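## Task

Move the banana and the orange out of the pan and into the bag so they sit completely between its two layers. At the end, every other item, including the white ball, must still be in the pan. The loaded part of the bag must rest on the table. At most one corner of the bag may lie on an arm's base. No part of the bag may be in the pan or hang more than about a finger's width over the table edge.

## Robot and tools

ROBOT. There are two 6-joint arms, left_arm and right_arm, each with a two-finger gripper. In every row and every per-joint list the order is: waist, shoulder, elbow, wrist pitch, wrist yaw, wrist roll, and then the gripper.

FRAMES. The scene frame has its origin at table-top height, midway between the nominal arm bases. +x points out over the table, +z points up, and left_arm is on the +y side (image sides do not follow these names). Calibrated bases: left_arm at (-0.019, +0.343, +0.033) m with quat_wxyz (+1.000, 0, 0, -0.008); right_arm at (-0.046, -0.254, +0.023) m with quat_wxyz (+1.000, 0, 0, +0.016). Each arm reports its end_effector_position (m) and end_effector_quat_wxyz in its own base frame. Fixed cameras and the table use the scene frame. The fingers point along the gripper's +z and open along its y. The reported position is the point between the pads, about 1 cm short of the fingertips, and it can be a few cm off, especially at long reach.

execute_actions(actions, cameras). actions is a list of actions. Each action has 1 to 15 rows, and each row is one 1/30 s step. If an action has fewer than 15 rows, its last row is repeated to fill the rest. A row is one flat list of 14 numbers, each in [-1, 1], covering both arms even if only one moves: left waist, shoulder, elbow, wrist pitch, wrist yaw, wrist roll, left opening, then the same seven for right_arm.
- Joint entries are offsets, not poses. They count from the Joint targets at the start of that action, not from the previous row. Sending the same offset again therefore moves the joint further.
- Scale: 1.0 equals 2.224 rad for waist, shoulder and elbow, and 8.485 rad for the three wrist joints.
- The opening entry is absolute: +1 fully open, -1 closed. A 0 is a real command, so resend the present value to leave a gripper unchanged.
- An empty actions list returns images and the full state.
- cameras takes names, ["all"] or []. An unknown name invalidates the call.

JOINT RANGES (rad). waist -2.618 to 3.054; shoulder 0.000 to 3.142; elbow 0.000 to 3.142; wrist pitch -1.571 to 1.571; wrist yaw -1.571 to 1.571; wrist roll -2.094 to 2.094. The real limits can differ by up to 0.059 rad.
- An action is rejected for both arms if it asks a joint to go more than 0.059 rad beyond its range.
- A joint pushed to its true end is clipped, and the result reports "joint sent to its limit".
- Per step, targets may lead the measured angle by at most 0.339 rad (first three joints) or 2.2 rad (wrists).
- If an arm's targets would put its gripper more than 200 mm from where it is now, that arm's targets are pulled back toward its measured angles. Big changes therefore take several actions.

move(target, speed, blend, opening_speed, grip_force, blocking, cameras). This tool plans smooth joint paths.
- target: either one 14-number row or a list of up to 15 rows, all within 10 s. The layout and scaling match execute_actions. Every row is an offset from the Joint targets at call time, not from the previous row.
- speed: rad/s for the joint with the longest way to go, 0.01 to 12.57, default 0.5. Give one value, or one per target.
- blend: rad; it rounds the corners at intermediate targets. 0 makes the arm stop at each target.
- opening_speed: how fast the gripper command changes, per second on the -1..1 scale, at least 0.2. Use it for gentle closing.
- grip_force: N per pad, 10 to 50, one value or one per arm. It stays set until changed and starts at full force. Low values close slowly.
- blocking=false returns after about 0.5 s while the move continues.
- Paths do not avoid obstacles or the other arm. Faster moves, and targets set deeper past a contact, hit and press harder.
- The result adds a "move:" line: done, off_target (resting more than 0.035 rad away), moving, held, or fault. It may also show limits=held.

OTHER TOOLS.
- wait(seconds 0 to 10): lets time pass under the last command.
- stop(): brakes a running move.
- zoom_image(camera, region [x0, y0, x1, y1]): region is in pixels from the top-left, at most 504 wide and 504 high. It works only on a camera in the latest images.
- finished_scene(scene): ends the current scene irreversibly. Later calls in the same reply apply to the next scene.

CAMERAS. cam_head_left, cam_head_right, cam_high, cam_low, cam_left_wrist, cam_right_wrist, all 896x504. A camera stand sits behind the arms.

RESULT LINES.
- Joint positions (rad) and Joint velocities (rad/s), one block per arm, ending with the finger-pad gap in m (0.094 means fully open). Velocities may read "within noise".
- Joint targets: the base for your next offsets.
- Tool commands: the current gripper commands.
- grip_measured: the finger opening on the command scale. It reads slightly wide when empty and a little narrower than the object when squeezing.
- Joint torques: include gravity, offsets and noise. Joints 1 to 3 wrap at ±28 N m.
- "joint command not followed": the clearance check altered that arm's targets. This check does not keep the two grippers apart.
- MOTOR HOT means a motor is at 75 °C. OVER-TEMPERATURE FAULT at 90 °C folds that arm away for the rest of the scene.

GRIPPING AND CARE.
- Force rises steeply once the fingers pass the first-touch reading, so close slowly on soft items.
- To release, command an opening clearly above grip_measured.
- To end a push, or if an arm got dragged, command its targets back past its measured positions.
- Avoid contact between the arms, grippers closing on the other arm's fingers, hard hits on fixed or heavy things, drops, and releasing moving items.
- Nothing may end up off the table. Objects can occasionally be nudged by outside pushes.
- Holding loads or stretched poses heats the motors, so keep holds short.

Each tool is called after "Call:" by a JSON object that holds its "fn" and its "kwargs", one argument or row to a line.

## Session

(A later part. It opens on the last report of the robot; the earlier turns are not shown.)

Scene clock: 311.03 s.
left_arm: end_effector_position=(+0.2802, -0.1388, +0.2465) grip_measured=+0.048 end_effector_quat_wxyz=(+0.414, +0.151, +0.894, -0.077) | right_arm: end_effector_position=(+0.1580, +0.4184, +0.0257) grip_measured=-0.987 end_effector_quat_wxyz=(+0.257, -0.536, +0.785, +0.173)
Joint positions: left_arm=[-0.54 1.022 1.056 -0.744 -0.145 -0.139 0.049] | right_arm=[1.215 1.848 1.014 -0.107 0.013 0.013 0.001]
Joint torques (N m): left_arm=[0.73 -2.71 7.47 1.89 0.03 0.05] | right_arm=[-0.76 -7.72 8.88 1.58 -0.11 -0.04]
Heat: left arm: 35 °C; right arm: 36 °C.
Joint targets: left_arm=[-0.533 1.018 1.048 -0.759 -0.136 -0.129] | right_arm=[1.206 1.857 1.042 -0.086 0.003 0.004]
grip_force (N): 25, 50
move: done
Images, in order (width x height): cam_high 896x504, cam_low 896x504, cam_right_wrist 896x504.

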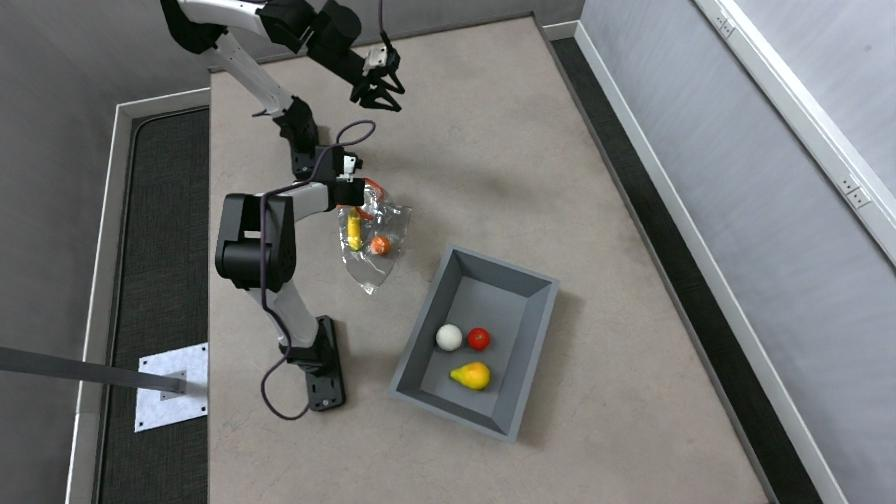

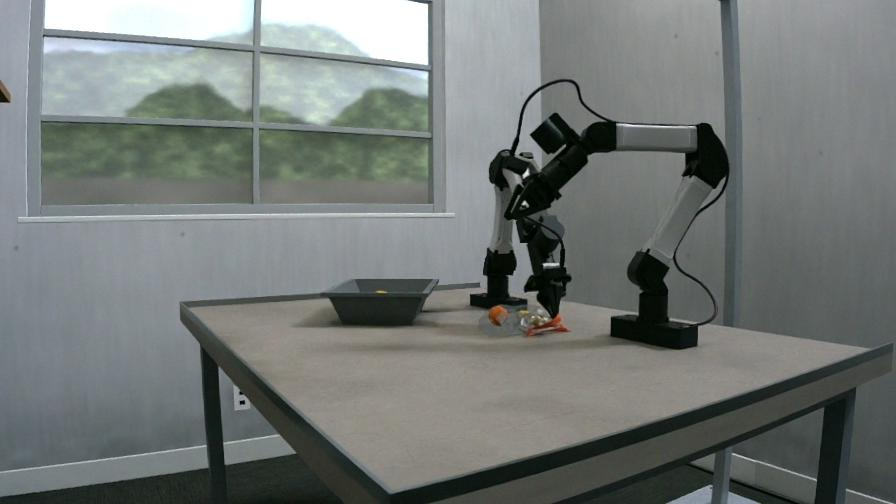

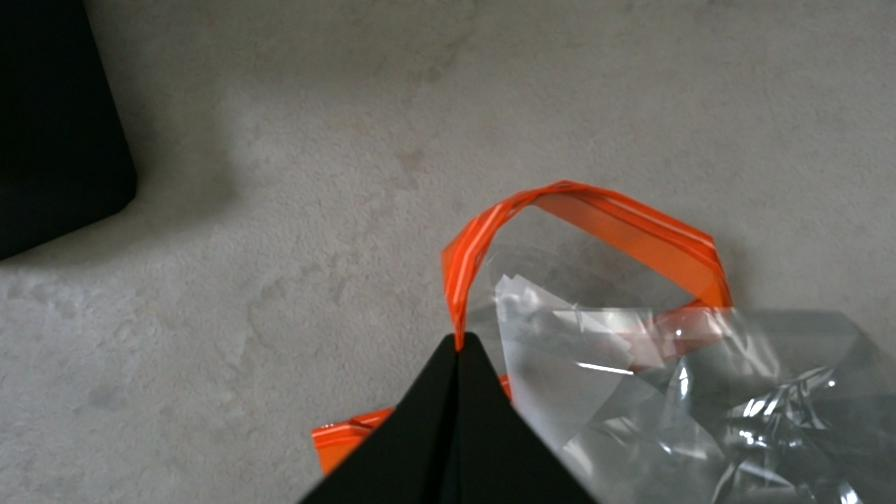

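Call:
{"fn": "move", "kwargs": {
  "target": [
    [0,0,0,0,0,0,0.05,0,0.0263,-0.0178,0.0117,0,0,-1],
    [0,0,0,0,0,0,0.05,0,0.0263,-0.0178,0.0117,0,0,-0.3],
    [0,0,0,0,0,0,0.05,0.003,-0.17,-0.0486,-0.0286,0.0005,0.0006,-0.3],
    [0,0,0,0,0,0,0.05,-0.3,-0.2,-0.0486,-0.0286,0.0005,0.0006,-0.3]
  ],
  "speed": [0.25,0.25,0.25,0.6],
  "opening_speed": 0.6,
  "cameras": ["cam_head_left","cam_low","cam_high","cam_right_wrist"]
}}

Call:
{"fn": "zoom_image", "kwargs": {
  "camera": "cam_low",
  "region": [430, 220, 590, 350]
}}

Call:
{"fn": "zoom_image", "kwargs": {
  "camera": "cam_high",
  "region": [300, 180, 460, 320]
}}

Call:
{"fn": "zoom_image", "kwargs": {
  "camera": "cam_head_left",
  "region": [300, 300, 460, 430]
}}

Scene clock: 317.77 s.
left_arm: end_effector_position=(+0.2802, -0.1388, +0.2465) grip_measured=+0.048 end_effector_quat_wxyz=(+0.414, +0.151, +0.894, -0.077) | right_arm: end_effector_position=(+0.3402, +0.2032, +0.1257) grip_measured=-0.301 end_effector_quat_wxyz=(+0.347, -0.243, +0.901, +0.094)
Joint positions: left_arm=[-0.54 1.022 1.056 -0.744 -0.145 -0.139 0.049] | right_arm=[0.543 1.443 0.939 -0.331 0.009 0.012 0.033]
Joint torques (N m): left_arm=[0.75 -2.7 7.46 1.9 0.02 0.05] | right_arm=[-0.44 -8.49 6.67 1.55 -0.03 0.01]
Heat: left arm: 35 °C; right arm: 37 °C.
Joint targets: left_arm=[-0.533 1.018 1.048 -0.759 -0.136 -0.129] | right_arm=[0.539 1.412 0.934 -0.329 0.008 0.010]
grip_force (N): 25, 50
move: done
Images, in order (width x height): cam_head_left 896x504, cam_high 896x504, cam_low 896x504, cam_right_wrist 896x504.

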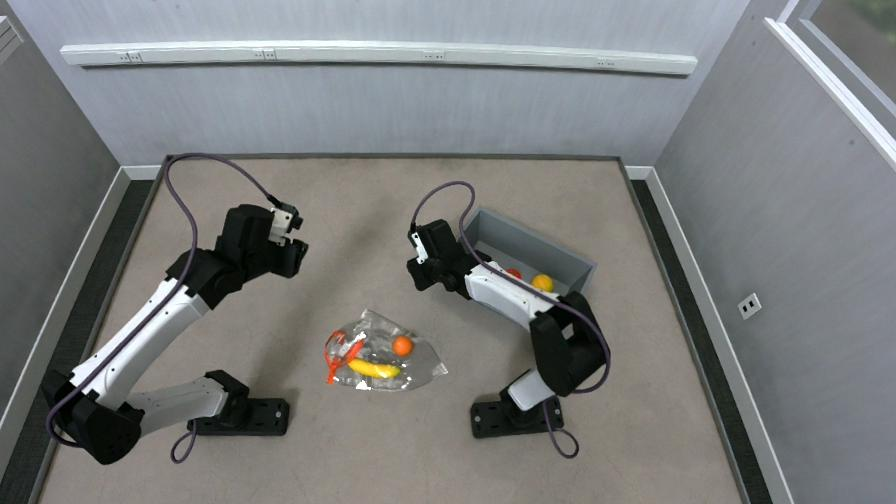

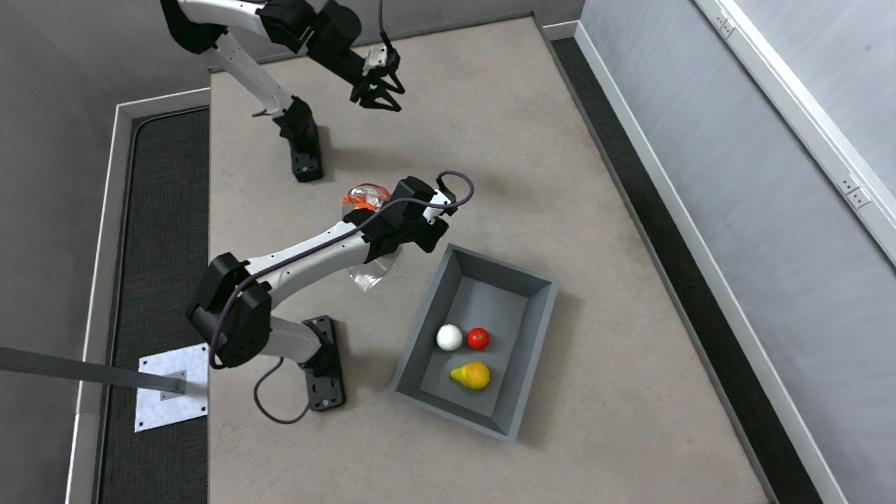

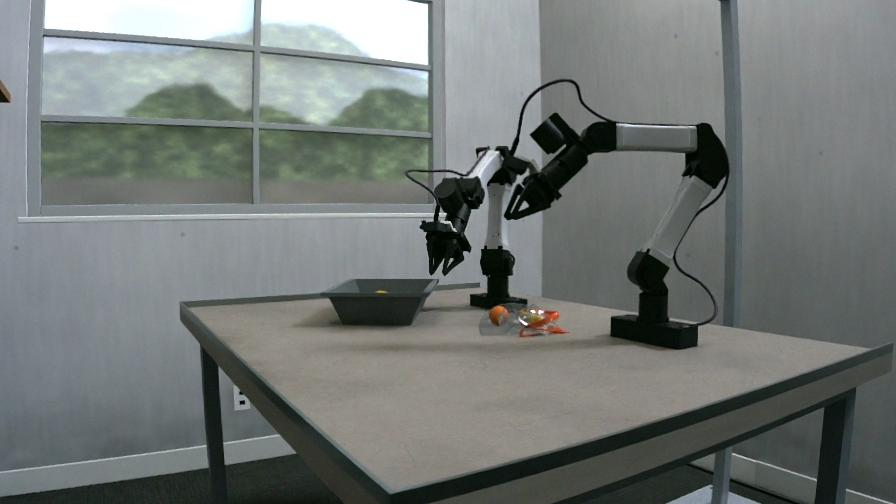

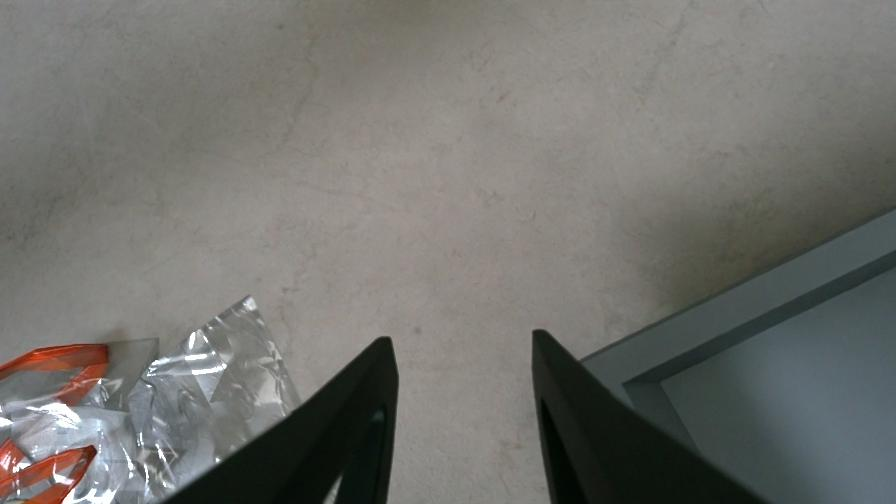

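Scaled by 3.150 from the camera's 896x504 image, which has a finer 1280x720 frame.

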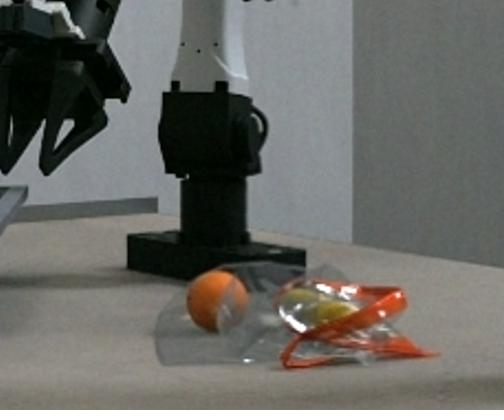

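Scaled by 3.150 from the camera's 896x504 image, which has a finer 1280x720 frame.

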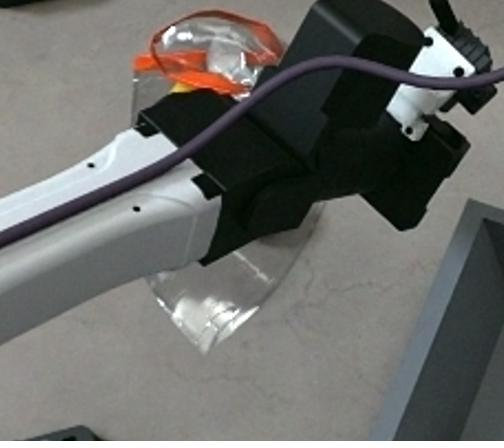

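Scaled by 3.150 from the camera's 896x504 image, which has a finer 1280x720 frame.

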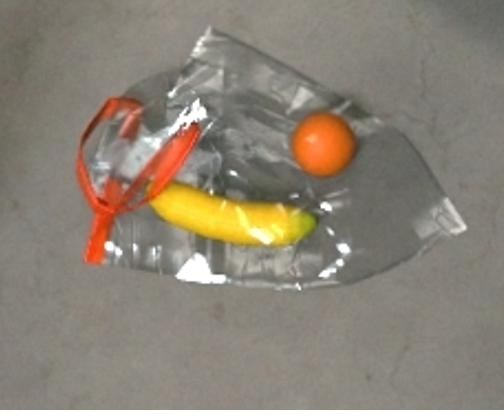

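Call:
{"fn": "move", "kwargs": {
  "target": [-0.288,-0.0692,-0.2422,0.0235,-0.0017,-0.0074,0.05,0,0,0,0,0,0,-0.3],
  "speed": 0.8,
  "cameras": ["cam_left_wrist"]
}}

Call:
{"fn": "zoom_image", "kwargs": {
  "camera": "cam_left_wrist",
  "region": [250, 0, 750, 400]
}}

Scene clock: 319.93 s.
left_arm: end_effector_position=(+0.1209, -0.2193, +0.0900) grip_measured=+0.048 end_effector_quat_wxyz=(+0.290, +0.428, +0.844, -0.144) | right_arm: end_effector_position=(+0.3402, +0.2032, +0.1257) grip_measured=-0.301 end_effector_quat_wxyz=(+0.347, -0.243, +0.901, +0.094)
Joint positions: left_arm=[-1.168 0.873 0.517 -0.568 -0.145 -0.181 0.049] | right_arm=[0.543 1.443 0.939 -0.331 0.009 0.012 0.033]
Joint torques (N m): left_arm=[-0.29 -1.95 7.51 1.82 -0.12 -0.16] | right_arm=[-0.29 -8.5 6.67 1.55 -0.03 0.01]
Heat: left arm: 35 °C; right arm: 37 °C.
Joint targets: left_arm=[-1.174 0.864 0.510 -0.560 -0.150 -0.192] | right_arm=[0.539 1.412 0.934 -0.329 0.008 0.010]
grip_force (N): 25, 50
move: done
Images, in order (width x height): cam_left_wrist 896x504.

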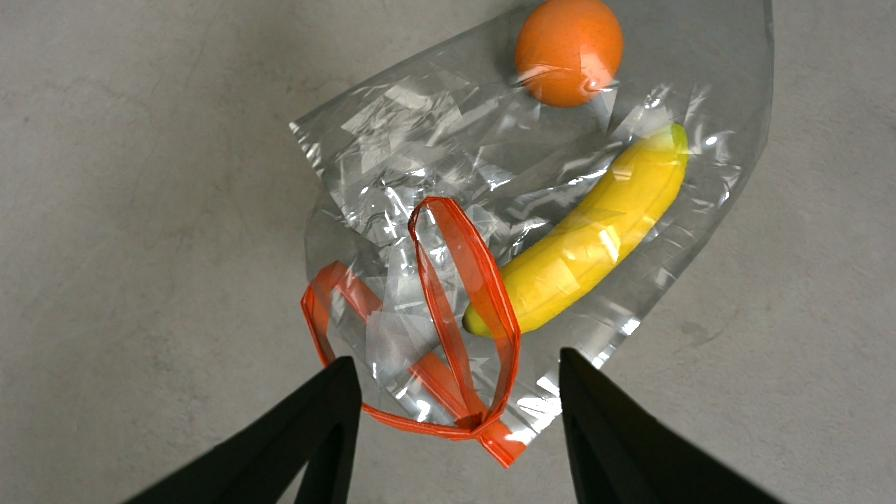

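Scaled by 1.008 from the camera's 896x504 image, which has a finer 1280x720 frame.

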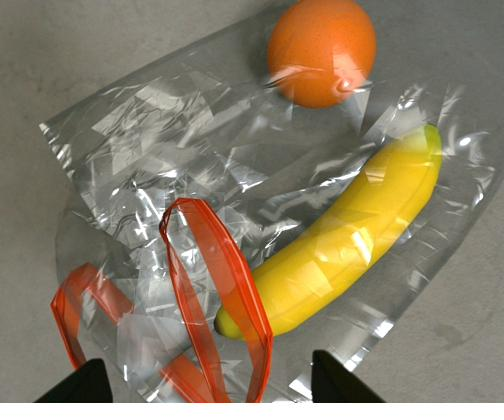

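Call:
{"fn": "move", "kwargs": {
  "target": [0.0452,0.241,-0.072,0.0831,0.0072,0.0093,-0.1,0,0,0,0,0,0,-0.3],
  "speed": 0.35,
  "cameras": ["cam_left_wrist","cam_low"]
}}

Call:
{"fn": "zoom_image", "kwargs": {
  "camera": "cam_low",
  "region": [430, 220, 590, 350]
}}

Scene clock: 323.50 s.
left_arm: end_effector_position=(+0.1626, -0.2625, +0.0050) grip_measured=-0.098 end_effector_quat_wxyz=(+0.309, +0.414, +0.843, -0.149) | right_arm: end_effector_position=(+0.3402, +0.2032, +0.1257) grip_measured=-0.301 end_effector_quat_wxyz=(+0.347, -0.243, +0.901, +0.094)
Joint positions: left_arm=[-1.079 1.387 0.362 0.148 -0.111 -0.126 0.042] | right_arm=[0.543 1.443 0.939 -0.331 0.009 0.012 0.033]
Joint torques (N m): left_arm=[0.61 -2.88 5.15 1.82 0.14 0.07] | right_arm=[-0.31 -8.49 6.68 1.55 -0.03 0.02]
Heat: left arm: 35 °C; right arm: 37 °C.
Joint targets: left_arm=[-1.074 1.400 0.349 0.145 -0.090 -0.113] | right_arm=[0.539 1.412 0.934 -0.329 0.008 0.010]
grip_force (N): 25, 50
move: done
Images, in order (width x height): cam_low 896x504, cam_left_wrist 896x504.

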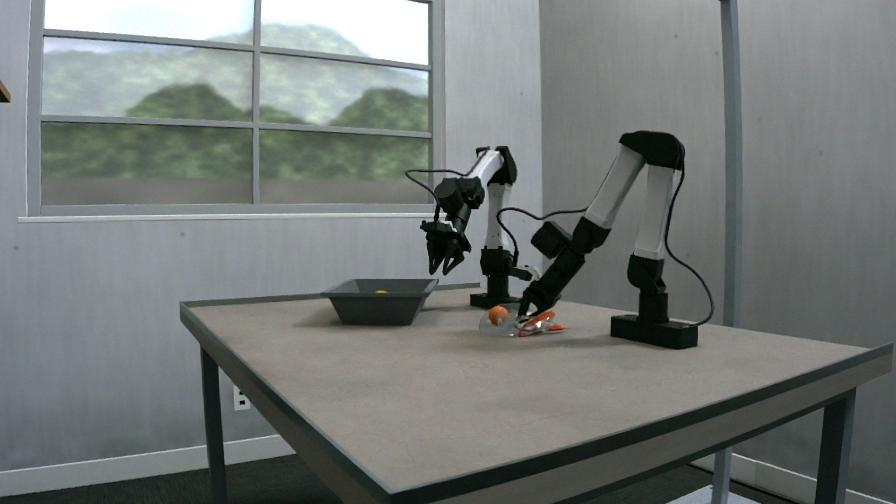

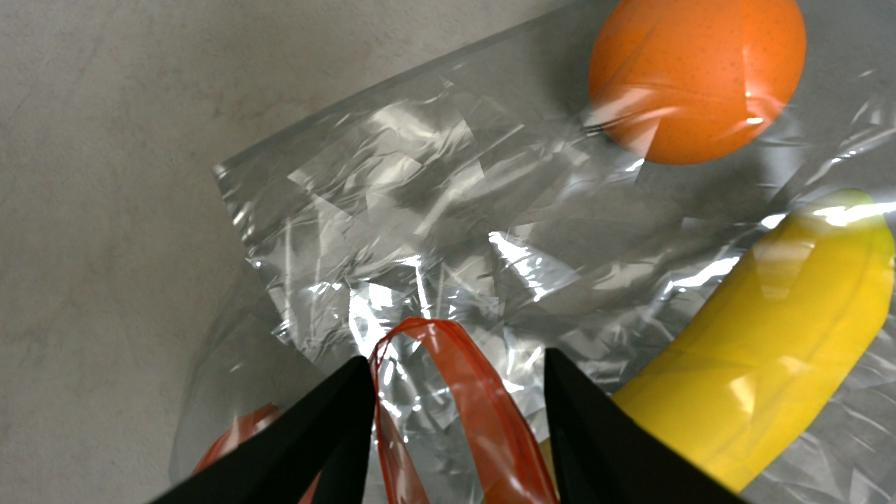

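Scaled by 3.150 from the camera's 896x504 image, which has a finer 1280x720 frame.

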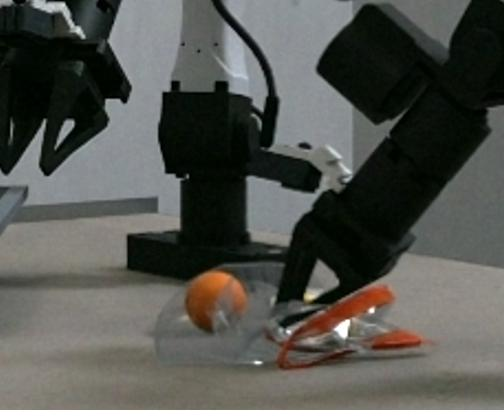

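Call:
{"fn": "move", "kwargs": {
  "target": [
    [0,0,0,0,0,0,-1,0,0,0,0,0,0,-0.3],
    [0.0058,-0.1462,0.0529,-0.052,0.001,0.0011,-1,0,0,0,0,0,0,-0.3],
    [0.0531,-0.1141,0.0968,-0.1017,0.0098,0.0104,-1,0,0,0,0,0,0,-0.3]
  ],
  "speed": 0.3,
  "blend": [0,0.05,0],
  "cameras": ["cam_left_wrist","cam_low","cam_high"]
}}

Call:
{"fn": "zoom_image", "kwargs": {
  "camera": "cam_low",
  "region": [430, 220, 590, 350]
}}

Scene clock: 331.03 s.
left_arm: end_effector_position=(+0.1253, -0.1724, +0.0270) grip_measured=-0.973 end_effector_quat_wxyz=(+0.126, +0.441, +0.887, -0.055) | right_arm: end_effector_position=(+0.3402, +0.2032, +0.1257) grip_measured=-0.301 end_effector_quat_wxyz=(+0.347, -0.243, +0.901, +0.094)
Joint positions: left_arm=[-0.962 1.137 0.543 -0.702 -0.024 -0.036 0.001] | right_arm=[0.543 1.443 0.939 -0.331 0.009 0.012 0.033]
Joint torques (N m): left_arm=[0.73 -1.76 9.32 0.86 0.14 0.08] | right_arm=[-0.31 -8.49 6.68 1.55 -0.03 0.01]
Heat: left arm: 35 °C; right arm: 37 °C.
Joint targets: left_arm=[-0.955 1.146 0.565 -0.717 -0.006 -0.025] | right_arm=[0.539 1.412 0.934 -0.329 0.008 0.010]
grip_force (N): 25, 50
move: done
Images, in order (width x height): cam_high 896x504, cam_low 896x504, cam_left_wrist 896x504.

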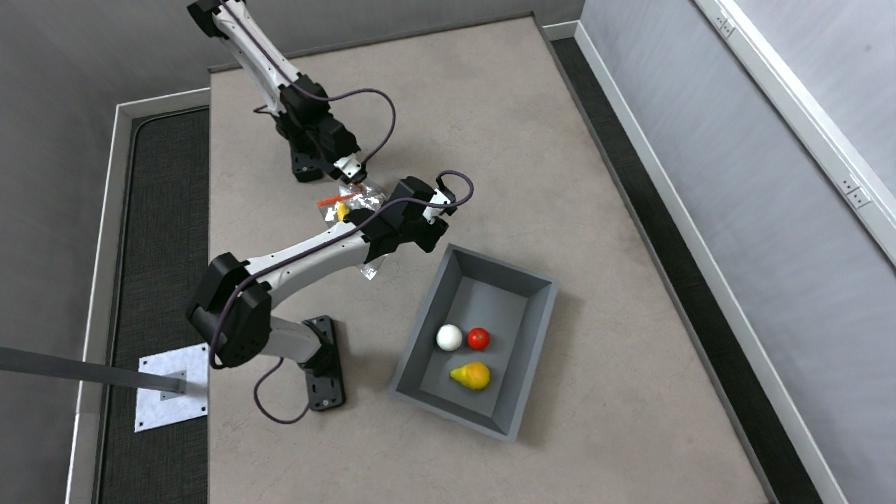

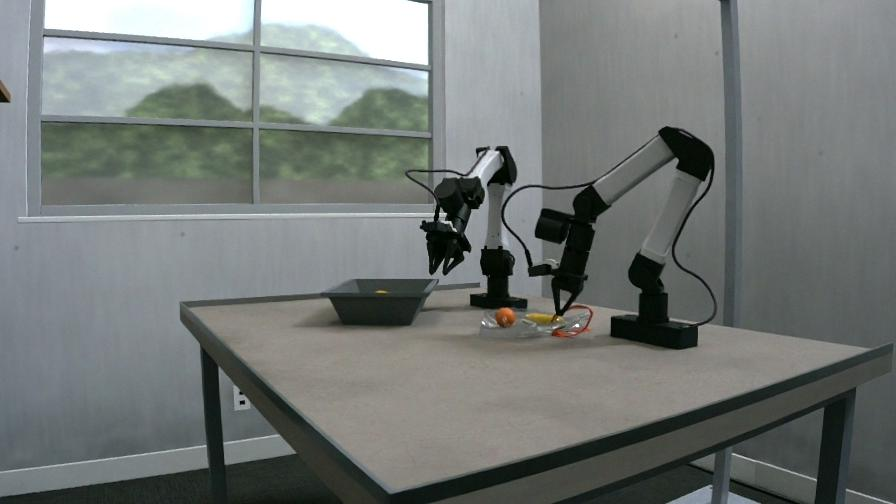

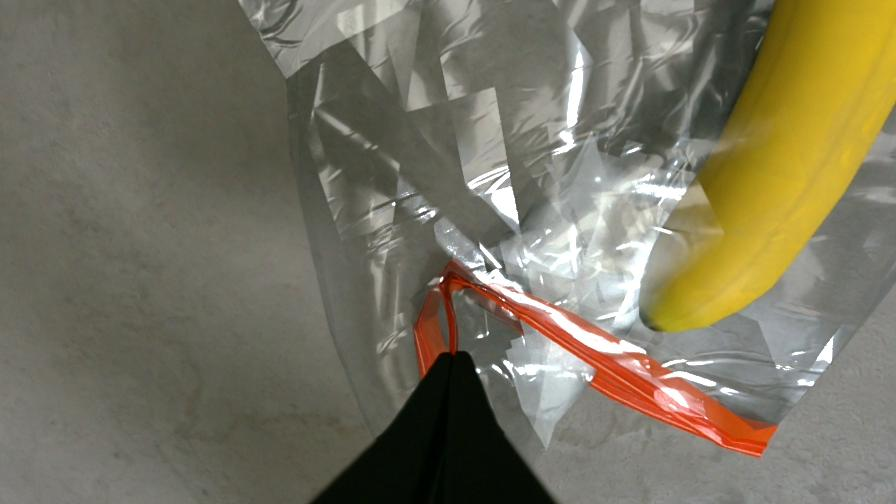

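Scaled by 3.150 from the camera's 896x504 image, which has a finer 1280x720 frame.

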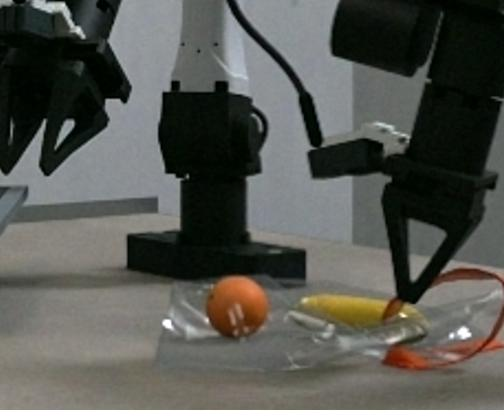

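Call:
{"fn": "move", "kwargs": {
  "target": [
    [0,0.041,-0.0518,0.0243,0,0,-1,0,0,0,0,0,0,-0.3],
    [0,0.041,-0.0518,0.0243,0,0,-0.3,0,0,0,0,0,0,-0.3],
    [0,-0.0276,0.1128,-0.0368,0,0,-0.3,0,0,0,0,0,0,-0.3],
    [0.15,-0.06,0.1128,-0.0368,0,0,-0.3,-0.15,0,0,0,0,0,-0.3]
  ],
  "speed": [0.25,0.25,0.25,0.6],
  "opening_speed": 0.6,
  "cameras": ["cam_head_left","cam_head_right","cam_low","cam_left_wrist","cam_high"]
}}

Call:
{"fn": "zoom_image", "kwargs": {
  "camera": "cam_low",
  "region": [430, 220, 590, 350]
}}

Call:
{"fn": "zoom_image", "kwargs": {
  "camera": "cam_head_left",
  "region": [300, 300, 460, 430]
}}

Call:
{"fn": "zoom_image", "kwargs": {
  "camera": "cam_high",
  "region": [300, 160, 460, 300]
}}

Scene clock: 338.00 s.
left_arm: end_effector_position=(+0.1751, -0.1235, +0.1072) grip_measured=-0.302 end_effector_quat_wxyz=(+0.156, +0.287, +0.944, -0.045) | right_arm: end_effector_position=(+0.3880, +0.0809, +0.1257) grip_measured=-0.301 end_effector_quat_wxyz=(+0.358, -0.090, +0.929, +0.036)
Joint positions: left_arm=[-0.628 1.023 0.795 -1.017 -0.017 -0.035 0.033] | right_arm=[0.209 1.443 0.939 -0.331 0.007 0.012 0.033]
Joint torques (N m): left_arm=[0.7 -2.69 9.65 1.01 0.11 0.05] | right_arm=[-0.46 -8.5 6.69 1.55 -0.02 0.02]
Heat: left arm: 35 °C; right arm: 38 °C.
Joint targets: left_arm=[-0.622 1.013 0.816 -1.030 -0.006 -0.025] | right_arm=[0.205 1.412 0.934 -0.329 0.008 0.010]
grip_force (N): 25, 50
move: done
Images, in order (width x height): cam_head_left 896x504, cam_head_right 896x504, cam_high 896x504, cam_low 896x504, cam_left_wrist 896x504.

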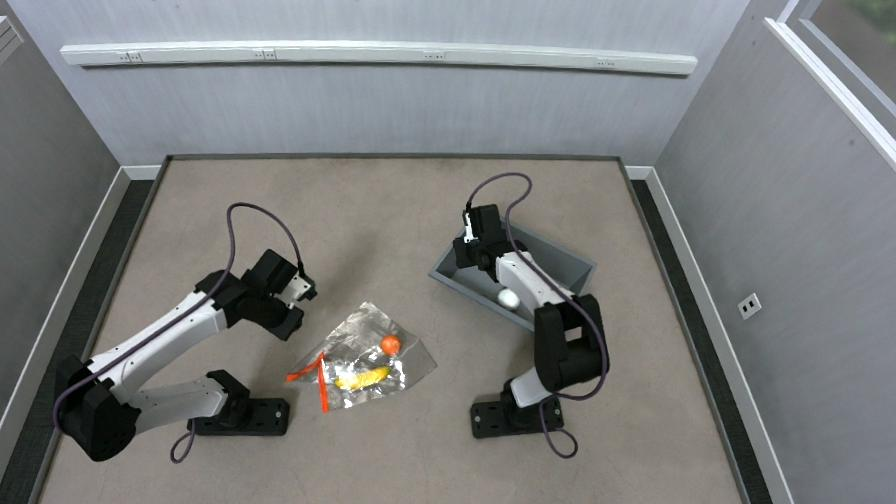

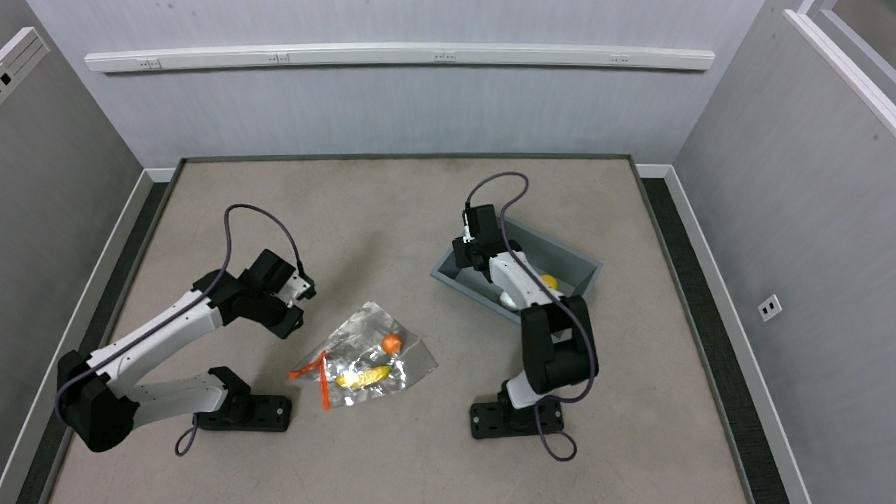

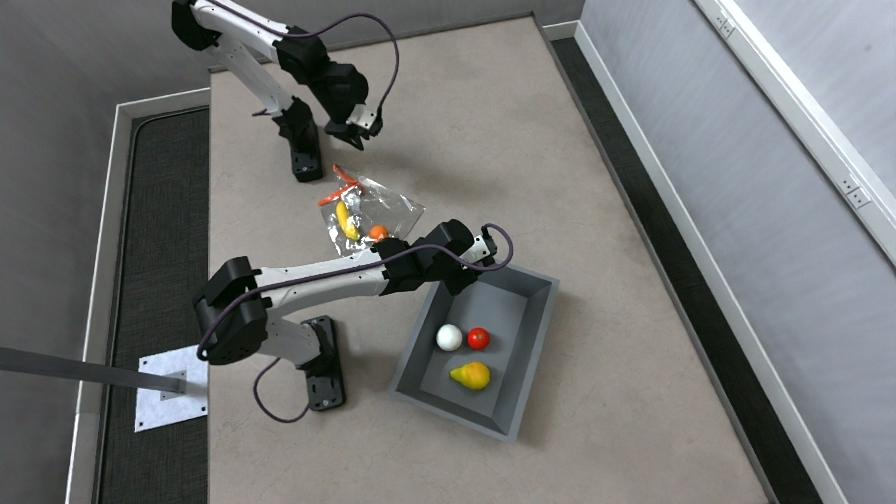

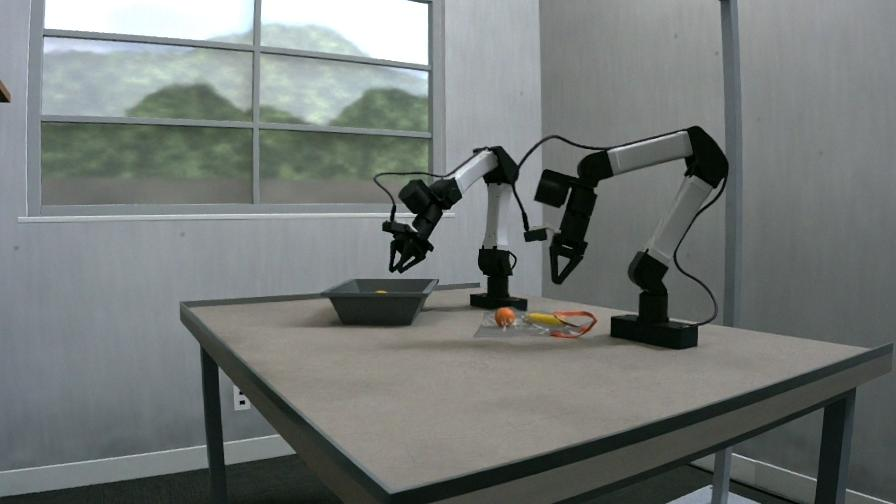

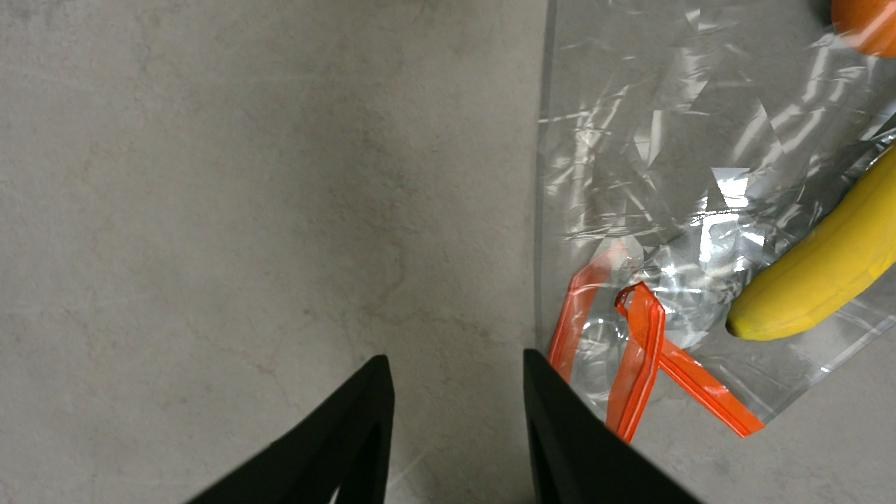

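Scaled by 3.150 from the camera's 896x504 image, which has a finer 1280x720 frame.

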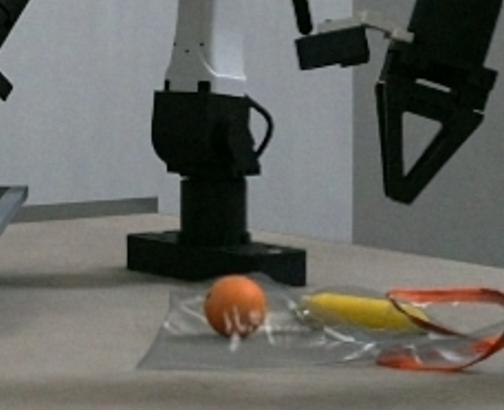

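Scaled by 3.150 from the camera's 896x504 image, which has a finer 1280x720 frame.

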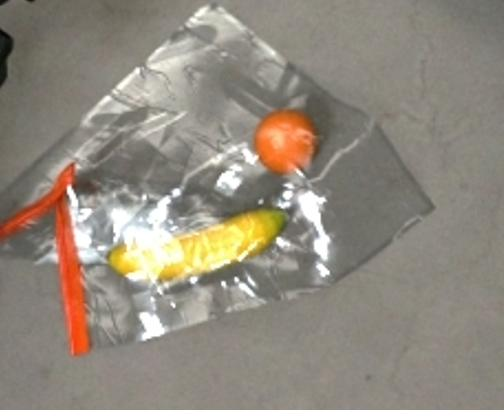

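Scaled by 3.150 from the camera's 896x504 image, which has a finer 1280x720 frame.

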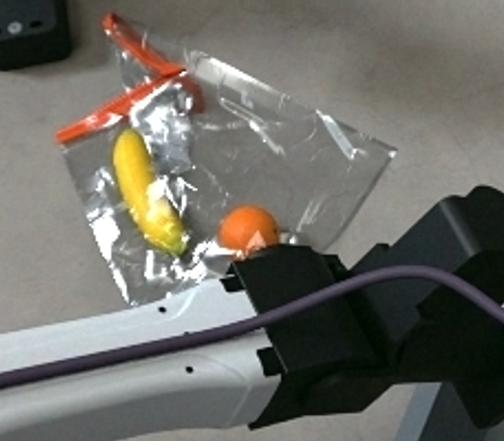

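Both fruits now lie fully inside the flat bag on the table, and the tomato, pear and ball are in the pan.

Call:
{"fn": "finished_scene", "kwargs": {
  "scene": 2
}}

The scene is finished: the task was done.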